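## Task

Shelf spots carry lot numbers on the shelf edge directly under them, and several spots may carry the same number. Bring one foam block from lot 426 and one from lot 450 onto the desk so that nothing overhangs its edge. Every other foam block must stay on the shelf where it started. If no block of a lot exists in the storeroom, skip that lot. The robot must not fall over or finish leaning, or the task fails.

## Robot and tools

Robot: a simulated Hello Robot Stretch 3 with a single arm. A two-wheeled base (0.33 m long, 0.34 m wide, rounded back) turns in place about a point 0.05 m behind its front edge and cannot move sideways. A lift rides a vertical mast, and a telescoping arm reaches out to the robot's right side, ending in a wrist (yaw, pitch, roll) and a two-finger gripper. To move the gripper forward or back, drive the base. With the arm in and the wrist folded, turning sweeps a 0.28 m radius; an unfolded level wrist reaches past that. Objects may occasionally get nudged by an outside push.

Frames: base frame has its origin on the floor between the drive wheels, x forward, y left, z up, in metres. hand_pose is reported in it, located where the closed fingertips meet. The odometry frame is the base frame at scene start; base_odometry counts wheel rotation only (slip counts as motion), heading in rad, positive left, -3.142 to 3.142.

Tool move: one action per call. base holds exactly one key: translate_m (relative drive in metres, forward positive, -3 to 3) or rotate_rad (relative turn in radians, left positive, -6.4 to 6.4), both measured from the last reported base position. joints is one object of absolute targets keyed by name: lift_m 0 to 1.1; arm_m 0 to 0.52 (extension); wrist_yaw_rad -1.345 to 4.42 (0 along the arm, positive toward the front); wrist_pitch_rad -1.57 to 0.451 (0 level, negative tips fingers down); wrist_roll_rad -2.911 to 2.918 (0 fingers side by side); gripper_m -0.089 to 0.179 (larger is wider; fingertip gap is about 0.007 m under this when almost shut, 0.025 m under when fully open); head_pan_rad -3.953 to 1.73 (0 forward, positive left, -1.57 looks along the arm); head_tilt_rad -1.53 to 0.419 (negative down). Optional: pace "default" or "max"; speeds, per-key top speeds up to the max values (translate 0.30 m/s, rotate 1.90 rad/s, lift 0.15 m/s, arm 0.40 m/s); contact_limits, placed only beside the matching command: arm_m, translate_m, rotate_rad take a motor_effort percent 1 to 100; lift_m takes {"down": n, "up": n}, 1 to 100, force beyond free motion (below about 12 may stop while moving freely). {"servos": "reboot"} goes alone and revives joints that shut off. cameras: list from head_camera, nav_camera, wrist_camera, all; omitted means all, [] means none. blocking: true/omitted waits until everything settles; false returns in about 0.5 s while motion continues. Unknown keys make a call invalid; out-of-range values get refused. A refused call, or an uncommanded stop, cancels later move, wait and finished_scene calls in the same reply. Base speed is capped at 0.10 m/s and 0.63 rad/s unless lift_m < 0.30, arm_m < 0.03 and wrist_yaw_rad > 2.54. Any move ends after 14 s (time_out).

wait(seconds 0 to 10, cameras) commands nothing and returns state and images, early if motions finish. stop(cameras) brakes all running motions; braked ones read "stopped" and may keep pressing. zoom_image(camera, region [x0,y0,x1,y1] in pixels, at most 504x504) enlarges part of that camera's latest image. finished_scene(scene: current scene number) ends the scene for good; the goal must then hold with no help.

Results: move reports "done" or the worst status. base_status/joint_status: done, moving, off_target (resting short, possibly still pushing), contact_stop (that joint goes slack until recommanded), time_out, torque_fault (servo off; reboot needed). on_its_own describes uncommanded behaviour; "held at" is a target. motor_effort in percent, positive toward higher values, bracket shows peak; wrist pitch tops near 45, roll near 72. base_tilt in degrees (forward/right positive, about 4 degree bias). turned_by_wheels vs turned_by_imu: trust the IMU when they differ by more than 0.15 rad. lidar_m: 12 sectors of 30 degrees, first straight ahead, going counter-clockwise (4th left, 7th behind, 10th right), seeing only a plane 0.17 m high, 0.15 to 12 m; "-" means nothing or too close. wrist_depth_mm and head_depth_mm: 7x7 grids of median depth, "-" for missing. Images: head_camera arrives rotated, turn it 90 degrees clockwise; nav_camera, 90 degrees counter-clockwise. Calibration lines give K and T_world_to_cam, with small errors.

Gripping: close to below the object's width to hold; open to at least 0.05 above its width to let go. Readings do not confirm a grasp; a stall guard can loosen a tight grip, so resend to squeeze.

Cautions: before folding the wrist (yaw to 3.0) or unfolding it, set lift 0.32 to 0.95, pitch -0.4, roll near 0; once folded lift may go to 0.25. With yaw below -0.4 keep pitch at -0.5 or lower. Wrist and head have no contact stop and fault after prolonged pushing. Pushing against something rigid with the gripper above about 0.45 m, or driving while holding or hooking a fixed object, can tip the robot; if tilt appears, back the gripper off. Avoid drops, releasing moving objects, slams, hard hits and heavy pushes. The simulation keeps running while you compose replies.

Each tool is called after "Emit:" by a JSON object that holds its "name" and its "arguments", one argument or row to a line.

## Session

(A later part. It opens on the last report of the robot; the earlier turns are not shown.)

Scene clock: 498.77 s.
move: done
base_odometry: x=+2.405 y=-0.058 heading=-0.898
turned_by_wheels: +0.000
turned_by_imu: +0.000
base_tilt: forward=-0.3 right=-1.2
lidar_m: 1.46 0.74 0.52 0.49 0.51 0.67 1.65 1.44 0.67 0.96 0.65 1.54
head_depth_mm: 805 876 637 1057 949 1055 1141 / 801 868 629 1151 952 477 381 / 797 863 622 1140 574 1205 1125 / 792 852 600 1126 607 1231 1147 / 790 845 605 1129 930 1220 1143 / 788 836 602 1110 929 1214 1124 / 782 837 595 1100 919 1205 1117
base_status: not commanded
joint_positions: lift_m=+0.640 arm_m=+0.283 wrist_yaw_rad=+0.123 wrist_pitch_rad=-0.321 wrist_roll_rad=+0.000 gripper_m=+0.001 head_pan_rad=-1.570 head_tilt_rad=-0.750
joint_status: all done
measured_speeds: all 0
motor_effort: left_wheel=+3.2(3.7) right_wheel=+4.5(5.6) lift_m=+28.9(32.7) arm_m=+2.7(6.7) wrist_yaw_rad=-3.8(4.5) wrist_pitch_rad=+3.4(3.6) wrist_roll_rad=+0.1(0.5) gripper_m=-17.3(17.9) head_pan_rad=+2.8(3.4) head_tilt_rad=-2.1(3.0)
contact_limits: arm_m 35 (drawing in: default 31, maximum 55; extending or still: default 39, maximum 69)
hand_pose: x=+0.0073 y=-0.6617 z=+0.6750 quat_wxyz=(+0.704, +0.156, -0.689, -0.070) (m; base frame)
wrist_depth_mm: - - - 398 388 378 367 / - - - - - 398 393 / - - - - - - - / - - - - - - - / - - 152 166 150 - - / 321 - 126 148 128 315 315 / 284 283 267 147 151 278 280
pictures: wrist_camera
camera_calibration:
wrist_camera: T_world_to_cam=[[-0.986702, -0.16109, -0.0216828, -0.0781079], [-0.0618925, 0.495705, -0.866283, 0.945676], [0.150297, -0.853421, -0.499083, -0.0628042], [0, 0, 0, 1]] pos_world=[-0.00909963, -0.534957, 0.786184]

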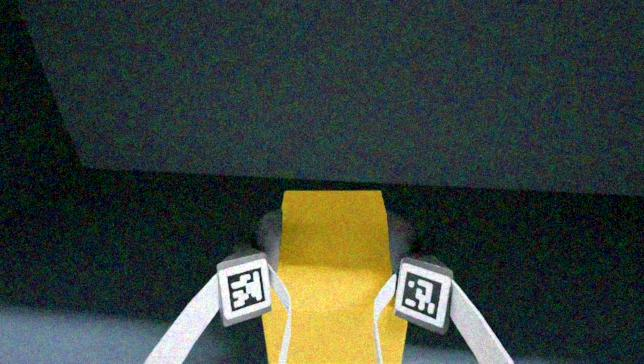

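Emit:
{"name": "move", "arguments": {
  "joints": {"arm_m": 0.01},
  "cameras": []
}}

Emit:
{"name": "move", "arguments": {
  "base": {"translate_m": 0.92},
  "joints": {"wrist_yaw_rad": 1.57, "lift_m": 0.84},
  "cameras": ["wrist_camera"]
}}

Emit:
{"name": "move", "arguments": {
  "base": {"rotate_rad": -1.595},
  "joints": {"head_pan_rad": 0.0, "head_tilt_rad": -0.5},
  "cameras": ["nav_camera"]
}}

Scene clock: 520.10 s.
move: done
base_odometry: x=+2.405 y=-0.058 heading=-0.898
turned_by_wheels: +0.000
turned_by_imu: +0.000
base_tilt: forward=-0.4 right=-1.3
lidar_m: 1.46 0.74 0.52 0.49 0.51 0.67 1.65 1.44 0.67 0.96 0.65 1.53
head_depth_mm: 807 876 639 1050 949 1055 1147 / 801 872 629 1141 951 1243 1154 / 798 860 622 1134 944 1230 1152 / 795 855 599 1126 938 657 460 / 789 841 606 1121 931 1164 1119 / 789 839 603 1114 925 1213 1127 / 785 838 594 1106 919 1208 1115
base_status: not commanded
joint_positions: lift_m=+0.640 arm_m=+0.010 wrist_yaw_rad=+0.123 wrist_pitch_rad=-0.321 wrist_roll_rad=+0.000 gripper_m=+0.001 head_pan_rad=-1.570 head_tilt_rad=-0.750
joint_status: all done
measured_speeds: all 0
motor_effort: left_wheel=+3.4(3.8) right_wheel=+5.0(5.8) lift_m=+25.1(27.4) arm_m=-12.6(13.8) wrist_yaw_rad=-1.7(4.4) wrist_pitch_rad=+3.6(3.6) wrist_roll_rad=-0.1(0.3) gripper_m=-17.1(17.9) head_pan_rad=+2.7(3.3) head_tilt_rad=-1.3(2.4)
hand_pose: x=+0.0073 y=-0.3887 z=+0.6750 quat_wxyz=(+0.704, +0.156, -0.689, -0.070) (m; base frame)
wrist_depth_mm: - - - - - - 596 / - - - - - - 621 / - - - - - - 656 / - - - - - - - / - - 152 165 150 - - / - - 126 149 128 328 327 / - - - 147 143 783 -
pictures: none
No camera images: "cameras" was empty.

Scene clock: 530.43 s.
move: done
base_odometry: x=+2.978 y=-0.778 heading=-0.898
turned_by_wheels: +0.000
turned_by_imu: +0.000
base_tilt: forward=-0.2 right=-1.2
lidar_m: 0.55 0.56 0.56 0.53 0.55 0.73 1.80 1.37 0.67 2.58 0.81 0.58
head_depth_mm: 2678 3055 2719 1223 1151 1148 - / 2691 3009 2677 2024 1616 - 1112 / 2695 3049 2625 1991 1612 320 - / 2690 3062 2619 1966 1590 1276 283 / 2675 2997 2618 1970 1591 1330 290 / 2644 2899 2462 1944 1577 1320 287 / 1873 1875 1871 1813 1561 1336 -
base_status: done
joint_positions: lift_m=+0.840 arm_m=+0.010 wrist_yaw_rad=+1.567 wrist_pitch_rad=-0.321 wrist_roll_rad=+0.000 gripper_m=+0.001 head_pan_rad=-1.570 head_tilt_rad=-0.750
joint_status: all done
measured_speeds: all 0
motor_effort: left_wheel=+3.0(11.1) right_wheel=+7.2(10.6) lift_m=+29.0(32.8) arm_m=-7.0(12.6) wrist_yaw_rad=+2.1(5.8) wrist_pitch_rad=+3.5(3.6) wrist_roll_rad=+0.1(0.3) gripper_m=-17.5(17.9) head_pan_rad=+2.1(3.1) head_tilt_rad=+1.0(1.5)
hand_pose: x=+0.2142 y=-0.1559 z=+0.8750 quat_wxyz=(+0.575, +0.573, -0.414, +0.413) (m; base frame)
wrist_depth_mm: - - - - - - - / - - - - - - - / - - - - - - - / - - - - - - - / - - 152 166 150 - - / - - 126 148 127 - - / - - - 147 143 - -
pictures: wrist_camera
camera_calibration:
wrist_camera: T_world_to_cam=[[0.0354427, -0.999137, -0.0216534, -0.137853], [-0.499565, 0.00105283, -0.866276, 0.897586], [0.865551, 0.0415205, -0.499097, 0.423991], [0, 0, 0, 1]] pos_world=[0.0863023, -0.156283, 0.986184]

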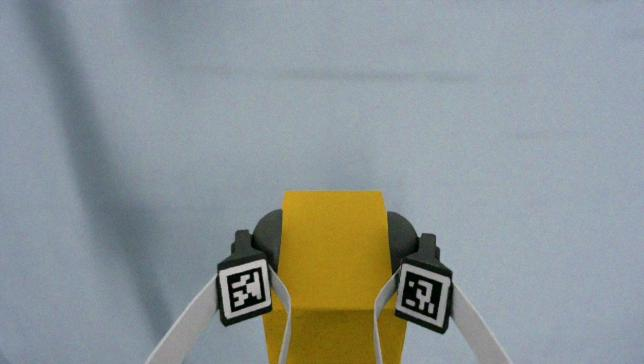

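Scene clock: 534.07 s.
move: done
base_odometry: x=+2.978 y=-0.778 heading=-2.493
turned_by_wheels: -1.595
turned_by_imu: -1.569
base_tilt: forward=-0.4 right=-1.2
lidar_m: 2.68 0.83 0.58 0.55 0.56 0.56 0.54 0.55 0.72 1.74 1.39 0.67
head_depth_mm: 2713 2978 3170 3017 1096 1096 1092 / 2715 2927 3102 2936 2116 1626 1309 / 2679 2898 3196 2978 2082 1601 1311 / 2660 2896 3161 2974 2091 1607 1304 / 2662 2839 3145 2911 2048 1587 1296 / 2620 2813 3047 2728 2049 1581 1291 / 1988 1990 1999 2006 1882 1576 1288
base_status: done
joint_positions: lift_m=+0.840 arm_m=+0.010 wrist_yaw_rad=+1.567 wrist_pitch_rad=-0.321 wrist_roll_rad=+0.000 gripper_m=+0.001 head_pan_rad=+0.001 head_tilt_rad=-0.499
joint_status: all done
measured_speeds: all 0
motor_effort: left_wheel=+8.4(12.1) right_wheel=-10.0(14.2) lift_m=+28.7(29.7) arm_m=-12.1(12.9) wrist_yaw_rad=+2.3(3.5) wrist_pitch_rad=+3.3(3.6) wrist_roll_rad=+0.0(0.3) gripper_m=-17.5(17.7) head_pan_rad=-3.3(4.8) head_tilt_rad=-4.2(6.7)
hand_pose: x=+0.2142 y=-0.1559 z=+0.8750 quat_wxyz=(+0.575, +0.573, -0.414, +0.413) (m; base frame)
wrist_depth_mm: - - - - - - 370 / - - - - - - 390 / - - - - - - - / - - - - - - - / - - - 165 157 - - / - - 126 148 128 - - / - - - 147 146 - -
pictures: nav_camera (sideways)
camera_calibration:
nav_camera: T_world_to_cam=[[0.455181, 0.0175357, 0.890226, -1.11817], [0.0177733, -0.999786, 0.0106062, 0.0363019], [0.890222, 0.0109945, -0.455395, 0.540461], [0, 0, 0, 1]] pos_world=[0.0271933, 0.0499599, 1.24116]

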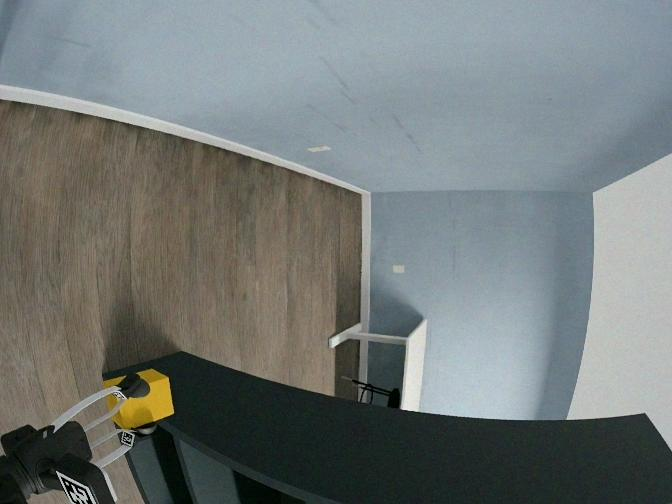

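Emit:
{"name": "move", "arguments": {
  "base": {"translate_m": 1.03},
  "cameras": []
}}

Emit:
{"name": "move", "arguments": {
  "base": {"translate_m": 1.02},
  "cameras": ["nav_camera"]
}}

Scene clock: 550.47 s.
move: done
base_odometry: x=+2.157 y=-1.400 heading=-2.492
turned_by_wheels: +0.000
turned_by_imu: +0.000
base_tilt: forward=-0.3 right=-1.1
lidar_m: 2.19 0.91 0.64 0.60 0.62 0.81 1.56 0.62 0.44 0.43 2.64 1.90
head_depth_mm: 1860 2007 2155 2009 2055 1621 1319 / 1855 2004 2151 2388 2108 1626 1316 / 1836 1979 2162 2406 2089 1601 1315 / 1818 1959 2138 2345 2086 1601 1302 / 1803 1959 2143 2335 2058 1587 1296 / 1789 1930 2100 2303 2037 1584 1295 / 1777 1922 2050 2204 1947 1578 1286
base_status: done
joint_positions: lift_m=+0.840 arm_m=+0.010 wrist_yaw_rad=+1.567 wrist_pitch_rad=-0.321 wrist_roll_rad=+0.000 gripper_m=+0.001 head_pan_rad=+0.000 head_tilt_rad=-0.500
joint_status: not commanded
measured_speeds: all 0
motor_effort: left_wheel=+7.9(13.4) right_wheel=+1.4(10.7) lift_m=+27.3(29.1) arm_m=-2.2(10.3) wrist_yaw_rad=+1.1(3.7) wrist_pitch_rad=+3.2(3.6) wrist_roll_rad=+0.1(0.5) gripper_m=-17.2(17.9) head_pan_rad=-2.7(4.0) head_tilt_rad=-1.0(4.8)
hand_pose: x=+0.2142 y=-0.1559 z=+0.8750 quat_wxyz=(+0.575, +0.573, -0.414, +0.413) (m; base frame)
wrist_depth_mm: - - - - - - - / - - - - - - - / - - - - - - - / - - - - - - - / - - - 166 - - - / - - 126 148 127 - - / - - - 147 151 - -
pictures: none
No camera images: "cameras" was empty.

Scene clock: 561.80 s.
move: done
base_odometry: x=+1.345 y=-2.017 heading=-2.492
turned_by_wheels: +0.000
turned_by_imu: +0.001
base_tilt: forward=-0.3 right=-1.2
lidar_m: 1.18 0.99 0.69 0.66 0.67 0.89 2.15 1.16 1.48 3.57 1.38 1.02
head_depth_mm: 987 1065 1166 1284 1434 1547 1323 / 978 1062 1159 1274 1414 1542 1322 / 975 1055 1150 1261 1403 1524 1316 / 969 1047 1139 1252 1390 1516 1302 / 957 1039 1135 1245 1380 1494 1292 / 960 1035 1123 1238 1358 1485 1287 / 949 1026 1113 1225 1357 1476 1284
base_status: done
joint_positions: lift_m=+0.840 arm_m=+0.010 wrist_yaw_rad=+1.567 wrist_pitch_rad=-0.321 wrist_roll_rad=+0.000 gripper_m=+0.001 head_pan_rad=+0.000 head_tilt_rad=-0.500
joint_status: not commanded
measured_speeds: all 0
motor_effort: left_wheel=+6.4(11.8) right_wheel=+3.7(10.2) lift_m=+26.8(28.2) arm_m=+5.6(6.4) wrist_yaw_rad=+3.5(3.5) wrist_pitch_rad=+3.4(3.6) wrist_roll_rad=+0.1(0.3) gripper_m=-17.4(17.8) head_pan_rad=-3.2(3.7) head_tilt_rad=+2.4(3.4)
hand_pose: x=+0.2142 y=-0.1559 z=+0.8750 quat_wxyz=(+0.575, +0.573, -0.414, +0.413) (m; base frame)
wrist_depth_mm: - - - - - - - / - - - - - - - / - - - - - - - / - - - - - - 766 / - - - 165 - - - / - - 126 148 127 - - / - - - 148 150 - -
pictures: nav_camera (sideways)
camera_calibration:
nav_camera: T_world_to_cam=[[0.456392, 0.0169866, 0.889617, -1.11741], [0.0167393, -0.999805, 0.010503, 0.0363541], [0.889622, 0.0100981, -0.456587, 0.542005], [0, 0, 0, 1]] pos_world=[0.0271868, 0.0498547, 1.24115]

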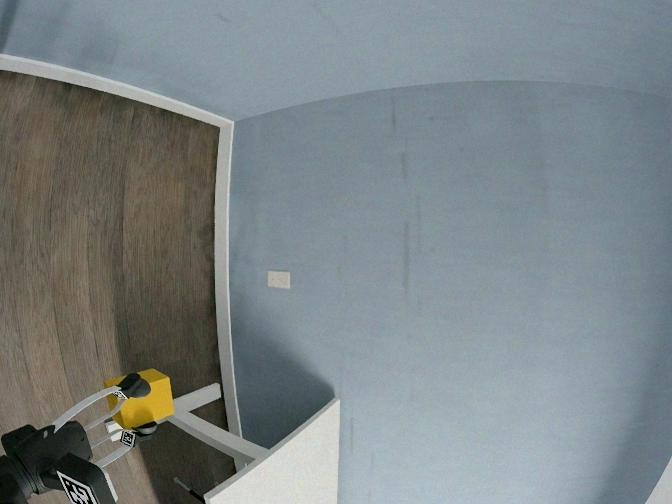

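Emit:
{"name": "move", "arguments": {
  "base": {"rotate_rad": 1.595},
  "joints": {"head_pan_rad": -2.0, "head_tilt_rad": -0.5},
  "cameras": ["head_camera", "nav_camera"]
}}

Scene clock: 570.40 s.
move: done
base_odometry: x=+1.345 y=-2.017 heading=-0.898
turned_by_wheels: +1.595
turned_by_imu: +1.569
base_tilt: forward=-0.2 right=-1.1
lidar_m: 0.66 0.68 0.89 2.20 1.29 1.50 3.60 1.38 1.02 1.18 0.98 0.69
head_depth_mm: 1308 1430 1599 1381 955 1586 1320 / 1223 1335 1492 1364 1088 1474 1315 / 1161 1263 1392 1345 1741 1567 1395 / 1099 1192 1308 1422 1605 1594 1374 / 1049 1137 1224 1349 1486 1557 1369 / 995 1075 1162 1268 1400 1508 1299 / 950 1024 1101 1201 1313 1433 1293
base_status: done
joint_positions: lift_m=+0.840 arm_m=+0.010 wrist_yaw_rad=+1.567 wrist_pitch_rad=-0.321 wrist_roll_rad=+0.000 gripper_m=+0.001 head_pan_rad=-2.001 head_tilt_rad=-0.500
joint_status: all done
measured_speeds: all 0
motor_effort: left_wheel=-9.1(12.3) right_wheel=+9.0(13.3) lift_m=+26.4(27.3) arm_m=+2.0(8.9) wrist_yaw_rad=+2.0(3.3) wrist_pitch_rad=+3.5(3.6) wrist_roll_rad=+0.0(0.5) gripper_m=-17.1(17.7) head_pan_rad=+3.4(5.2) head_tilt_rad=+4.2(7.4)
hand_pose: x=+0.2142 y=-0.1559 z=+0.8750 quat_wxyz=(+0.575, +0.573, -0.414, +0.413) (m; base frame)
wrist_depth_mm: - - - - - - - / - - - - - - - / - - - - - - - / - - - - - - - / - - 152 166 149 - - / 802 - 126 148 128 - - / - - - 147 144 - -
pictures: head_camera (sideways), nav_camera (sideways)
camera_calibration:
head_camera: T_world_to_cam=[[0.138386, 0.412216, -0.900515, 1.18642], [0.894567, -0.44219, -0.0649428, 0.078672], [-0.424969, -0.796584, -0.429947, 0.517774], [0, 0, 0, 1]] pos_world=[-0.0145232, -0.0418222, 1.29612]
nav_camera: T_world_to_cam=[[-0.174912, -0.421567, 0.889768, -1.11373], [-0.915541, 0.402088, 0.010529, 0.0420946], [-0.362204, -0.812777, -0.456292, 0.5493], [0, 0, 0, 1]] pos_world=[0.0426943, -0.0399772, 1.24116]

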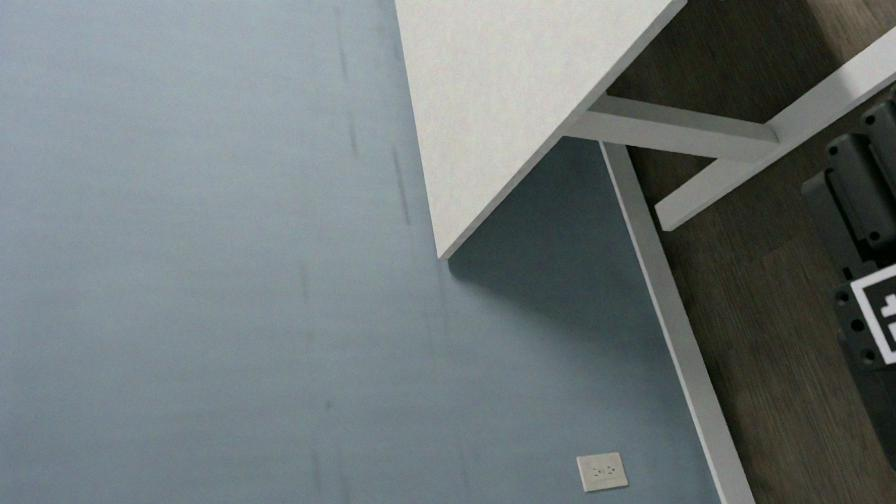

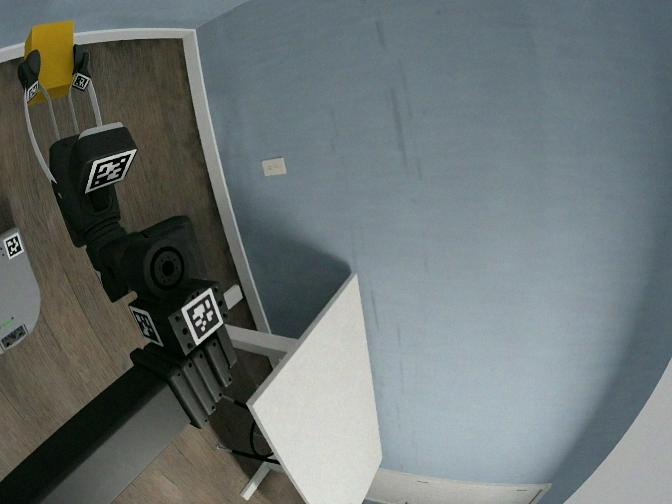

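Emit:
{"name": "move", "arguments": {
  "base": {"translate_m": -0.82},
  "joints": {"head_pan_rad": -1.4, "head_tilt_rad": -0.6},
  "cameras": ["head_camera"]
}}

Emit:
{"name": "move", "arguments": {
  "joints": {"wrist_yaw_rad": 0.0},
  "cameras": []
}}

Emit:
{"name": "move", "arguments": {
  "joints": {"arm_m": 0.24},
  "cameras": ["head_camera"]
}}

Emit:
{"name": "move", "arguments": {
  "joints": {"lift_m": 0.74},
  "speeds": {"lift_m": 0.06},
  "cameras": ["wrist_camera"]
}}

Scene clock: 588.07 s.
move: done
base_odometry: x=+0.834 y=-1.376 heading=-0.898
turned_by_wheels: +0.000
turned_by_imu: +0.000
base_tilt: forward=-0.4 right=-1.3
lidar_m: 1.47 1.51 1.13 1.07 1.09 1.45 2.81 0.83 0.83 0.77 1.25 1.54
head_depth_mm: 970 1057 1179 1137 840 670 1139 / 984 1073 1188 1121 836 667 301 / 995 1089 1209 1107 828 660 1208 / 1010 1103 1216 1103 819 678 1221 / 1021 1114 1243 1337 818 676 1252 / 1032 1136 1266 1430 1575 690 1244 / 1041 1147 1281 1444 1631 1455 1216
base_status: done
joint_positions: lift_m=+0.840 arm_m=+0.010 wrist_yaw_rad=+1.567 wrist_pitch_rad=-0.321 wrist_roll_rad=+0.000 gripper_m=+0.001 head_pan_rad=-1.400 head_tilt_rad=-0.600
joint_status: all done
measured_speeds: all 0
motor_effort: left_wheel=-4.1(13.1) right_wheel=-7.9(11.0) lift_m=+25.0(26.7) arm_m=-7.1(12.8) wrist_yaw_rad=+1.9(3.0) wrist_pitch_rad=+3.5(3.6) wrist_roll_rad=+0.0(0.4) gripper_m=-17.3(17.9) head_pan_rad=-3.5(5.6) head_tilt_rad=-5.6(6.3)
hand_pose: x=+0.2142 y=-0.1559 z=+0.8750 quat_wxyz=(+0.575, +0.573, -0.414, +0.413) (m; base frame)
wrist_depth_mm: - - - - - - - / - - - - - - - / - - - - - - - / - - - - - - - / - - - 165 - - - / - - 126 148 128 - - / - - - 147 150 - -
pictures: head_camera (sideways)
camera_calibration:
head_camera: T_world_to_cam=[[-0.134014, 0.504653, -0.852858, 1.12588], [0.986679, 0.148038, -0.0674445, 0.0813967], [0.0922195, -0.850535, -0.517769, 0.628859], [0, 0, 0, 1]] pos_world=[0.0125779, -0.0453618, 1.29131]

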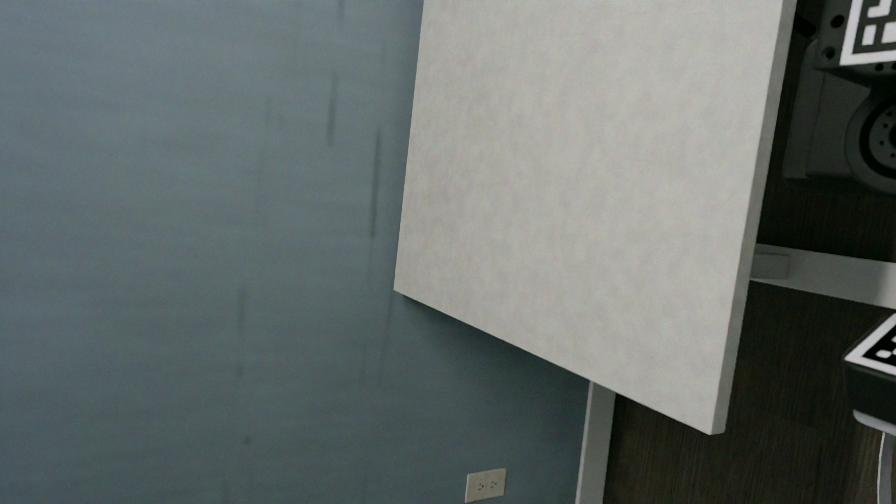

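Scene clock: 589.87 s.
move: done
base_odometry: x=+0.834 y=-1.376 heading=-0.898
turned_by_wheels: +0.000
turned_by_imu: +0.000
base_tilt: forward=-0.3 right=-1.3
lidar_m: 1.47 1.51 1.12 1.07 1.09 1.45 2.80 0.83 0.83 0.76 1.25 1.55
head_depth_mm: 972 1060 1175 1135 842 671 1175 / 985 1075 1188 1121 836 614 341 / 993 1087 1214 1108 829 471 314 / 1005 1099 1226 1103 825 675 1193 / 1021 1122 1240 1338 815 676 1219 / 1028 1133 1257 1415 1576 693 1214 / 1047 1142 1292 1454 1624 1448 1214
base_status: not commanded
joint_positions: lift_m=+0.840 arm_m=+0.010 wrist_yaw_rad=+0.003 wrist_pitch_rad=-0.321 wrist_roll_rad=+0.000 gripper_m=+0.001 head_pan_rad=-1.400 head_tilt_rad=-0.600
joint_status: all done
measured_speeds: all 0
motor_effort: left_wheel=-4.4(4.6) right_wheel=-7.3(8.3) lift_m=+25.3(25.9) arm_m=-5.4(7.3) wrist_yaw_rad=-3.6(6.5) wrist_pitch_rad=+3.5(3.6) wrist_roll_rad=+0.0(0.3) gripper_m=-17.0(17.8) head_pan_rad=-2.8(3.8) head_tilt_rad=-4.9(6.0)
hand_pose: x=-0.0208 y=-0.3905 z=+0.8750 quat_wxyz=(+0.699, +0.114, -0.697, -0.112) (m; base frame)
wrist_depth_mm: - - - - - - - / - - - - - - - / - - - - - - - / - - - - - - - / - - 152 165 149 - - / - - 126 148 127 - - / - - - 147 143 - -
pictures: none
No camera images: "cameras" was empty.

Scene clock: 592.80 s.
move: done
base_odometry: x=+0.834 y=-1.376 heading=-0.898
turned_by_wheels: +0.000
turned_by_imu: +0.000
base_tilt: forward=-0.3 right=-1.1
lidar_m: 1.47 1.51 1.12 1.07 1.10 1.45 2.81 0.83 0.83 0.76 1.25 1.54
head_depth_mm: 971 1056 1171 1130 384 617 1191 / 984 1074 1185 1124 402 644 1213 / 993 1086 1210 1114 501 643 1234 / 1006 1106 1228 1099 822 675 1219 / 1020 1119 1240 1338 820 673 1223 / 1030 1135 1265 1424 1574 694 1221 / 1045 1147 1285 1450 1632 1450 1220
base_status: not commanded
joint_positions: lift_m=+0.840 arm_m=+0.240 wrist_yaw_rad=+0.003 wrist_pitch_rad=-0.321 wrist_roll_rad=+0.000 gripper_m=+0.001 head_pan_rad=-1.400 head_tilt_rad=-0.600
joint_status: all done
measured_speeds: all 0
motor_effort: left_wheel=-4.6(4.7) right_wheel=-6.9(8.3) lift_m=+24.7(25.9) arm_m=+13.0(14.6) wrist_yaw_rad=-3.3(4.6) wrist_pitch_rad=+3.4(3.6) wrist_roll_rad=+0.0(0.3) gripper_m=-17.3(17.7) head_pan_rad=-2.4(3.6) head_tilt_rad=-4.4(5.7)
hand_pose: x=-0.0208 y=-0.6205 z=+0.8750 quat_wxyz=(+0.699, +0.114, -0.697, -0.112) (m; base frame)
wrist_depth_mm: - - - - - - - / - - - - - - - / - - - - - - - / - - - - - - - / - - 152 165 150 - - / - - 126 148 128 - - / - - - 148 143 - -
pictures: head_camera (sideways)
camera_calibration:
head_camera: T_world_to_cam=[[-0.133982, 0.504799, -0.852776, 1.12578], [0.986702, 0.147865, -0.0674956, 0.0814549], [0.0920238, -0.850479, -0.517897, 0.62903], [0, 0, 0, 1]] pos_world=[0.0125774, -0.0453613, 1.29131]

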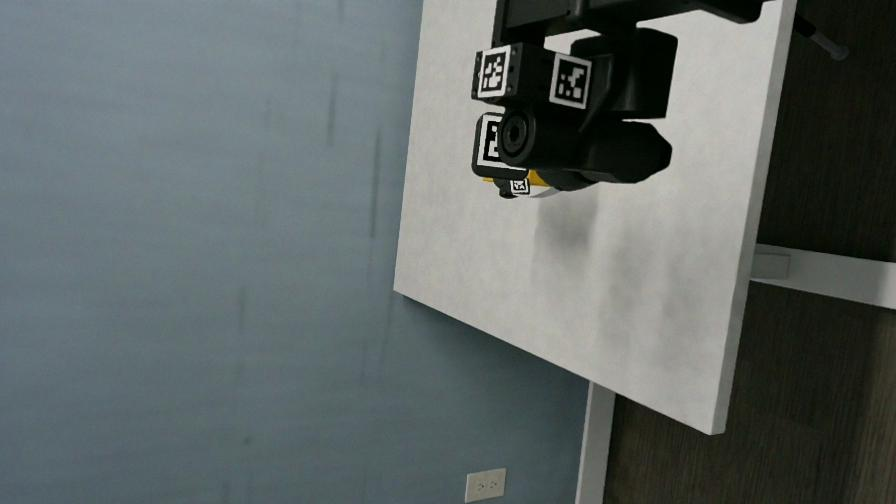

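Scene clock: 595.07 s.
move: done
base_odometry: x=+0.834 y=-1.376 heading=-0.898
turned_by_wheels: +0.000
turned_by_imu: +0.000
base_tilt: forward=-0.4 right=-1.2
lidar_m: 1.47 1.51 1.12 1.07 1.09 1.45 2.81 0.83 0.83 0.77 1.25 1.54
head_depth_mm: 973 1062 1175 1135 840 399 340 / 982 1075 1197 1126 837 449 1213 / 991 1091 1204 1115 771 484 1236 / 1004 1104 1217 1106 822 676 1221 / 1016 1118 1247 1332 817 675 1225 / 1030 1138 1258 1416 1579 692 1214 / 1044 1147 1275 1446 1633 1453 1217
base_status: not commanded
joint_positions: lift_m=+0.740 arm_m=+0.240 wrist_yaw_rad=+0.003 wrist_pitch_rad=-0.321 wrist_roll_rad=+0.000 gripper_m=+0.001 head_pan_rad=-1.400 head_tilt_rad=-0.600
joint_status: all done
measured_speeds: all 0
motor_effort: left_wheel=-4.5(4.7) right_wheel=-7.4(8.2) lift_m=+26.2(26.4) arm_m=+11.5(13.1) wrist_yaw_rad=-2.7(4.2) wrist_pitch_rad=+3.5(3.6) wrist_roll_rad=-0.1(0.3) gripper_m=-17.2(17.7) head_pan_rad=-2.8(3.4) head_tilt_rad=-4.4(5.7)
hand_pose: x=-0.0208 y=-0.6205 z=+0.7749 quat_wxyz=(+0.699, +0.114, -0.697, -0.112) (m; base frame)
wrist_depth_mm: - - - - - - - / - - - - - - - / - - - - - - - / - - - - - - - / - - 152 165 150 - - / - - 126 148 128 - - / - - - 147 143 - -
pictures: wrist_camera
camera_calibration:
wrist_camera: T_world_to_cam=[[-0.998878, -0.0421163, -0.0216357, -0.0235419], [-0.00229973, 0.49956, -0.866276, 1.01376], [0.0472926, -0.865255, -0.499097, 0.0170214], [0, 0, 0, 1]] pos_world=[-0.0219891, -0.492699, 0.886184]

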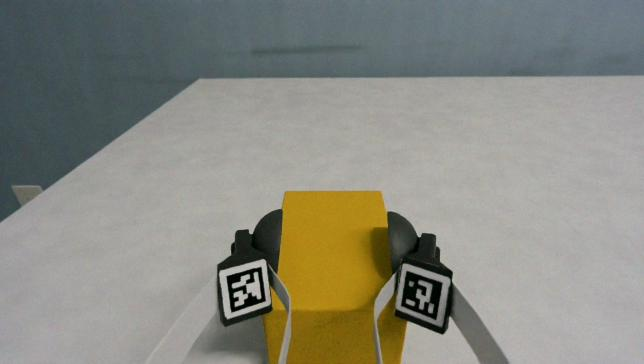

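Emit:
{"name": "move", "arguments": {
  "joints": {"lift_m": 0.726},
  "speeds": {"lift_m": 0.02},
  "cameras": []
}}

Emit:
{"name": "move", "arguments": {
  "joints": {"lift_m": 0.72},
  "speeds": {"lift_m": 0.02},
  "cameras": []
}}

Emit:
{"name": "move", "arguments": {
  "joints": {"lift_m": 0.715},
  "speeds": {"lift_m": 0.02},
  "cameras": ["wrist_camera"]
}}

Scene clock: 605.70 s.
move: done
base_odometry: x=+0.834 y=-1.376 heading=-0.898
turned_by_wheels: +0.000
turned_by_imu: +0.000
base_tilt: forward=-0.2 right=-1.2
lidar_m: 1.47 1.51 1.12 1.07 1.10 1.45 2.80 0.83 0.83 0.76 1.25 1.54
head_depth_mm: 969 1059 1177 1137 844 413 349 / 983 1078 1185 1127 837 453 1218 / 996 1091 1208 1114 772 490 1239 / 1008 1112 1220 1100 823 676 1224 / 1019 1117 1245 1339 818 675 1220 / 1035 1133 1260 1426 1578 694 1214 / 1046 1144 1275 1443 1642 1451 1213
base_status: not commanded
joint_positions: lift_m=+0.726 arm_m=+0.240 wrist_yaw_rad=+0.002 wrist_pitch_rad=-0.297 wrist_roll_rad=+0.000 gripper_m=+0.001 head_pan_rad=-1.400 head_tilt_rad=-0.600
joint_status: all done
measured_speeds: all 0
motor_effort: left_wheel=-4.2(4.6) right_wheel=-7.3(8.0) lift_m=+21.2(29.1) arm_m=+8.3(9.6) wrist_yaw_rad=-1.0(4.2) wrist_pitch_rad=-1.1(3.5) wrist_roll_rad=-0.1(0.3) gripper_m=-16.8(17.4) head_pan_rad=-2.1(2.9) head_tilt_rad=-4.5(5.1)
hand_pose: x=-0.0211 y=-0.6230 z=+0.7667 quat_wxyz=(+0.700, +0.105, -0.699, -0.104) (m; base frame)
wrist_depth_mm: - - - - - - - / - - - - - - - / - - - - - - - / - - - - - - - / - - 150 165 149 - - / - - 126 147 127 - - / - - 114 145 138 - -
pictures: none
No camera images: "cameras" was empty.

Scene clock: 606.40 s.
move: done
base_odometry: x=+0.834 y=-1.376 heading=-0.898
turned_by_wheels: +0.000
turned_by_imu: +0.000
base_tilt: forward=-0.4 right=-1.3
lidar_m: 1.47 1.51 1.12 1.07 1.09 1.45 2.80 0.83 0.83 0.77 1.25 1.54
head_depth_mm: 971 1068 1176 1142 838 420 355 / 981 1080 1189 1124 834 456 1217 / 995 1088 1208 1113 772 494 1232 / 1003 1104 1224 1104 824 677 1222 / 1019 1123 1247 1333 818 676 1220 / 1033 1134 1264 1423 1574 693 1223 / 1047 1150 1282 1457 1639 1445 1221
base_status: not commanded
joint_positions: lift_m=+0.720 arm_m=+0.240 wrist_yaw_rad=+0.002 wrist_pitch_rad=-0.273 wrist_roll_rad=+0.000 gripper_m=+0.001 head_pan_rad=-1.400 head_tilt_rad=-0.600
joint_status: all done
measured_speeds: all 0
motor_effort: left_wheel=-4.2(4.6) right_wheel=-6.5(7.5) lift_m=+19.5(21.3) arm_m=+7.9(8.9) wrist_yaw_rad=-1.9(3.2) wrist_pitch_rad=-5.5(5.9) wrist_roll_rad=-0.3(0.3) gripper_m=-16.9(17.0) head_pan_rad=-2.1(2.8) head_tilt_rad=-4.1(4.6)
hand_pose: x=-0.0210 y=-0.6252 z=+0.7664 quat_wxyz=(+0.701, +0.097, -0.700, -0.096) (m; base frame)
wrist_depth_mm: - - - - - - - / - - - - - - - / - - - - - - - / - - - - - - - / - - 151 - 148 - - / - - 126 147 127 - - / - - 125 143 131 - -
pictures: none
No camera images: "cameras" was empty.

Scene clock: 607.03 s.
move: done
base_odometry: x=+0.834 y=-1.376 heading=-0.898
turned_by_wheels: +0.000
turned_by_imu: +0.000
base_tilt: forward=-0.3 right=-1.3
lidar_m: 1.47 1.51 1.12 1.07 1.09 1.45 2.80 0.83 0.83 0.77 1.25 1.54
head_depth_mm: 972 1063 1177 1137 843 426 356 / 983 1071 1193 1120 835 460 1219 / 992 1087 1207 1111 771 496 1239 / 1005 1102 1226 1103 824 678 1221 / 1015 1118 1244 1339 818 676 1220 / 1030 1140 1264 1420 1575 691 1216 / 1047 1149 1276 1449 1624 1447 1214
base_status: not commanded
joint_positions: lift_m=+0.715 arm_m=+0.240 wrist_yaw_rad=+0.002 wrist_pitch_rad=-0.253 wrist_roll_rad=+0.000 gripper_m=+0.001 head_pan_rad=-1.400 head_tilt_rad=-0.600
joint_status: all done
measured_speeds: all 0
on_its_own: wrist_pitch_rad is at rest, and its effort (-9.2) is outside its rest range (-8 to +12)
motor_effort: left_wheel=-4.3(4.9) right_wheel=-6.8(7.6) lift_m=+15.6(18.5) arm_m=+7.7(8.4) wrist_yaw_rad=-1.1(3.1) wrist_pitch_rad=-9.2(9.5) wrist_roll_rad=-0.1(0.3) gripper_m=-16.7(16.9) head_pan_rad=-2.3(2.7) head_tilt_rad=-4.0(4.6)
hand_pose: x=-0.0211 y=-0.6270 z=+0.7663 quat_wxyz=(+0.702, +0.090, -0.701, -0.089) (m; base frame)
wrist_depth_mm: - - - - - - - / - - - - - - - / - - - - - - - / - - - - - - - / - - 151 166 147 - - / - - 125 148 127 - - / - - 114 138 131 - -
pictures: wrist_camera
camera_calibration:
wrist_camera: T_world_to_cam=[[-0.998922, -0.0423855, -0.0189472, -0.0264568], [-0.00159471, 0.439185, -0.898395, 0.996373], [0.0464003, -0.897396, -0.438779, -0.0592904], [0, 0, 0, 1]] pos_world=[-0.0220883, -0.491921, 0.86862]

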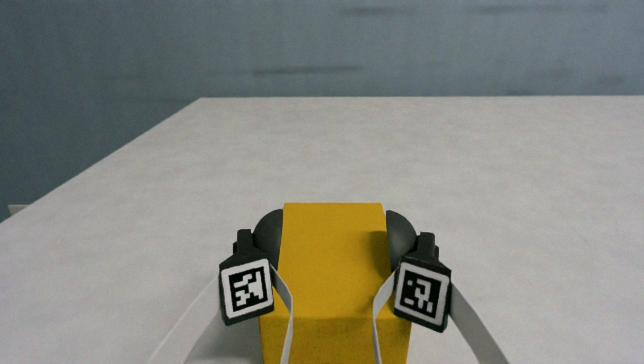

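Past contact; raise back to ~0.729 then release.

Emit:
{"name": "move", "arguments": {
  "joints": {"lift_m": 0.729},
  "speeds": {"lift_m": 0.02},
  "cameras": []
}}

Emit:
{"name": "move", "arguments": {
  "joints": {"gripper_m": 0.15},
  "cameras": ["wrist_camera"]
}}

Emit:
{"name": "move", "arguments": {
  "joints": {"lift_m": 0.75, "arm_m": 0.03},
  "cameras": ["head_camera"]
}}

Emit:
{"name": "move", "arguments": {
  "joints": {"head_pan_rad": -1.9, "head_tilt_rad": -0.5},
  "cameras": ["nav_camera"]
}}

Scene clock: 613.17 s.
move: done
base_odometry: x=+0.834 y=-1.376 heading=-0.898
turned_by_wheels: +0.000
turned_by_imu: +0.000
base_tilt: forward=-0.4 right=-1.1
lidar_m: 1.47 1.51 1.12 1.07 1.10 1.45 2.81 0.83 0.83 0.77 1.25 1.54
head_depth_mm: 969 1061 1175 1134 845 408 346 / 983 1077 1187 1119 834 453 1210 / 992 1086 1210 1114 771 489 1237 / 1006 1101 1230 1106 821 675 1220 / 1019 1120 1242 1344 815 674 1225 / 1029 1132 1256 1416 1578 689 1215 / 1044 1151 1284 1448 1631 1447 1213
base_status: not commanded
joint_positions: lift_m=+0.729 arm_m=+0.240 wrist_yaw_rad=+0.002 wrist_pitch_rad=-0.300 wrist_roll_rad=+0.000 gripper_m=+0.001 head_pan_rad=-1.400 head_tilt_rad=-0.600
joint_status: all done
measured_speeds: all 0
motor_effort: left_wheel=-4.3(4.7) right_wheel=-6.8(7.5) lift_m=+26.2(30.1) arm_m=+5.0(6.7) wrist_yaw_rad=-1.9(3.3) wrist_pitch_rad=-0.6(9.2) wrist_roll_rad=+0.0(0.3) gripper_m=-16.2(17.3) head_pan_rad=-1.6(2.4) head_tilt_rad=-3.4(4.2)
hand_pose: x=-0.0211 y=-0.6227 z=+0.7690 quat_wxyz=(+0.700, +0.107, -0.699, -0.105) (m; base frame)
wrist_depth_mm: - - - - - - - / - - - - - - - / - - - - - - - / - - - - - - - / - - 153 167 150 - - / - - 126 150 128 - - / - - - 140 135 - -
pictures: none
No camera images: "cameras" was empty.

Scene clock: 615.20 s.
move: done
base_odometry: x=+0.834 y=-1.376 heading=-0.898
turned_by_wheels: +0.000
turned_by_imu: +0.000
base_tilt: forward=-0.3 right=-1.3
lidar_m: 1.47 1.51 1.12 1.07 1.09 1.45 2.80 0.83 0.83 0.77 1.25 1.54
head_depth_mm: 972 1062 1171 1128 838 407 347 / 979 1074 1189 1123 836 453 1212 / 989 1086 1205 1111 795 489 1235 / 1001 1102 1222 1102 821 676 1226 / 1014 1113 1242 1338 817 675 1222 / 1027 1133 1260 1425 1577 692 1217 / 1044 1148 1273 1447 1626 1447 1211
base_status: not commanded
joint_positions: lift_m=+0.729 arm_m=+0.240 wrist_yaw_rad=+0.002 wrist_pitch_rad=-0.313 wrist_roll_rad=+0.000 gripper_m=+0.150 head_pan_rad=-1.400 head_tilt_rad=-0.600
joint_status: all done
measured_speeds: all 0
motor_effort: left_wheel=-4.4(4.7) right_wheel=-6.2(7.1) lift_m=+29.1(30.0) arm_m=+3.5(5.8) wrist_yaw_rad=-1.3(3.4) wrist_pitch_rad=+1.9(2.0) wrist_roll_rad=+0.0(0.3) gripper_m=+0.6(82.4) head_pan_rad=-1.5(2.2) head_tilt_rad=-3.7(4.7)
hand_pose: x=-0.0211 y=-0.6214 z=+0.7660 quat_wxyz=(+0.699, +0.111, -0.698, -0.110) (m; base frame)
wrist_depth_mm: - - - - - - - / - - - - - - - / - - - - - - - / - - - - - - - / - 145 - 168 - 142 - / - 126 - 145 145 125 - / - 119 - 143 144 - 111
pictures: wrist_camera
camera_calibration:
wrist_camera: T_world_to_cam=[[-0.998926, -0.0411375, -0.0213132, -0.0236541], [-0.00169235, 0.492114, -0.870529, 1.00511], [0.0462999, -0.869558, -0.491655, 0.00346403], [0, 0, 0, 1]] pos_world=[-0.0220881, -0.49259, 0.876177]

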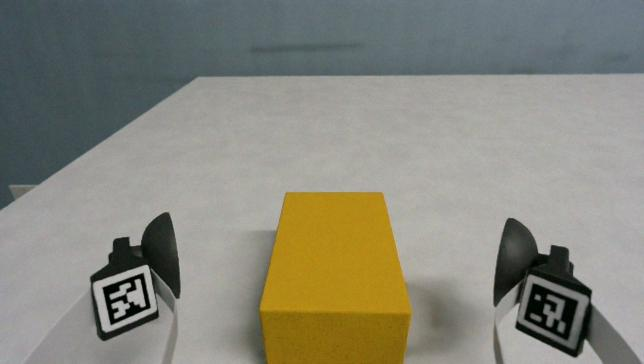

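Scene clock: 617.97 s.
move: done
base_odometry: x=+0.834 y=-1.376 heading=-0.898
turned_by_wheels: +0.000
turned_by_imu: +0.000
base_tilt: forward=-0.4 right=-1.3
lidar_m: 1.47 1.51 1.12 1.07 1.09 1.45 2.81 0.83 0.83 0.77 1.25 1.55
head_depth_mm: 969 1061 1175 1137 843 671 1195 / 985 1073 1191 1119 833 666 1183 / 993 1091 1204 1109 792 662 374 / 1007 1106 1226 1096 821 675 1192 / 1019 1122 1237 1334 819 674 1221 / 1030 1136 1258 1423 1576 690 1211 / 1044 1149 1277 1447 1640 1445 1210
base_status: not commanded
joint_positions: lift_m=+0.750 arm_m=+0.030 wrist_yaw_rad=+0.002 wrist_pitch_rad=-0.313 wrist_roll_rad=+0.000 gripper_m=+0.150 head_pan_rad=-1.400 head_tilt_rad=-0.600
joint_status: all done
measured_speeds: all 0
motor_effort: left_wheel=-4.3(4.7) right_wheel=-6.5(7.2) lift_m=+27.5(32.2) arm_m=-11.0(14.2) wrist_yaw_rad=-1.1(4.2) wrist_pitch_rad=+2.0(2.1) wrist_roll_rad=-0.2(0.3) gripper_m=+0.9(1.1) head_pan_rad=-1.6(2.1) head_tilt_rad=-3.3(4.5)
hand_pose: x=-0.0211 y=-0.4113 z=+0.7868 quat_wxyz=(+0.699, +0.111, -0.698, -0.110) (m; base frame)
wrist_depth_mm: - - - - - - - / - - - - - - - / - - - - - - - / - - - - - - - / - 145 - - - 142 - / - 125 - - - 124 - / 113 129 981 938 939 935 111
pictures: head_camera (sideways)
camera_calibration:
head_camera: T_world_to_cam=[[-0.133982, 0.504799, -0.852776, 1.12578], [0.986702, 0.147865, -0.0674956, 0.0814549], [0.0920238, -0.850479, -0.517897, 0.62903], [0, 0, 0, 1]] pos_world=[0.0125774, -0.0453613, 1.29131]

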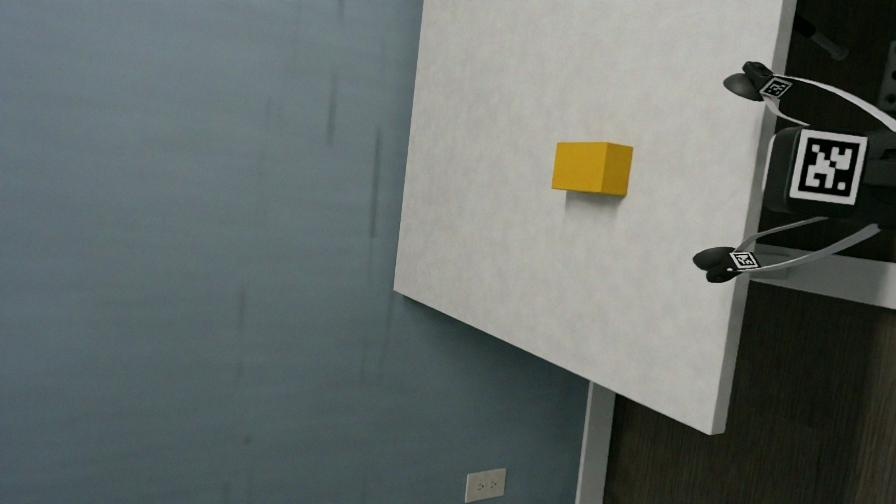

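Scene clock: 618.83 s.
move: done
base_odometry: x=+0.834 y=-1.376 heading=-0.898
turned_by_wheels: +0.000
turned_by_imu: +0.000
base_tilt: forward=-0.3 right=-1.1
lidar_m: 1.47 1.51 1.12 1.06 1.10 1.45 2.81 0.83 0.83 0.77 1.25 1.55
head_depth_mm: 1242 1366 1505 1375 953 787 1332 / 1184 1293 1426 1353 949 751 1249 / 1134 1236 1349 1339 938 720 1273 / 1087 1185 1285 1329 927 716 1234 / 1042 1132 1230 1284 926 713 1201 / 1009 1083 1174 1227 916 698 580 / 975 1044 1123 1195 914 695 592
base_status: not commanded
joint_positions: lift_m=+0.750 arm_m=+0.030 wrist_yaw_rad=+0.002 wrist_pitch_rad=-0.313 wrist_roll_rad=+0.000 gripper_m=+0.150 head_pan_rad=-1.914 head_tilt_rad=-0.503
joint_status: all done
measured_speeds: all 0
motor_effort: left_wheel=-4.3(4.6) right_wheel=-6.0(6.8) lift_m=+26.9(27.9) arm_m=-9.1(11.6) wrist_yaw_rad=-1.2(3.2) wrist_pitch_rad=+2.1(2.1) wrist_roll_rad=-0.2(0.3) gripper_m=+0.7(1.4) head_pan_rad=-0.6(4.9) head_tilt_rad=+4.9(7.0)
hand_pose: x=-0.0211 y=-0.4113 z=+0.7868 quat_wxyz=(+0.699, +0.111, -0.698, -0.110) (m; base frame)
wrist_depth_mm: - - - - - - - / - - - - - - - / - - - - - - - / - - - - - - - / - 146 - - - 141 - / - 125 - - - 124 - / 113 129 964 954 943 957 111
pictures: nav_camera (sideways)
camera_calibration:
nav_camera: T_world_to_cam=[[-0.138168, -0.437322, 0.888627, -1.11252], [-0.947151, 0.320616, 0.0105176, 0.0422652], [-0.289508, -0.840211, -0.458509, 0.551718], [0, 0, 0, 1]] pos_world=[0.0460426, -0.0365224, 1.24114]

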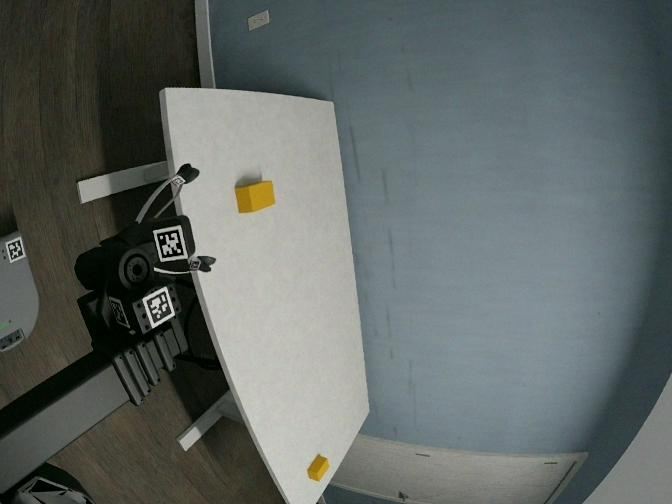

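Both on desk.

Emit:
{"name": "finished_scene", "arguments": {
  "scene": 3
}}

The scene is finished: the task was done.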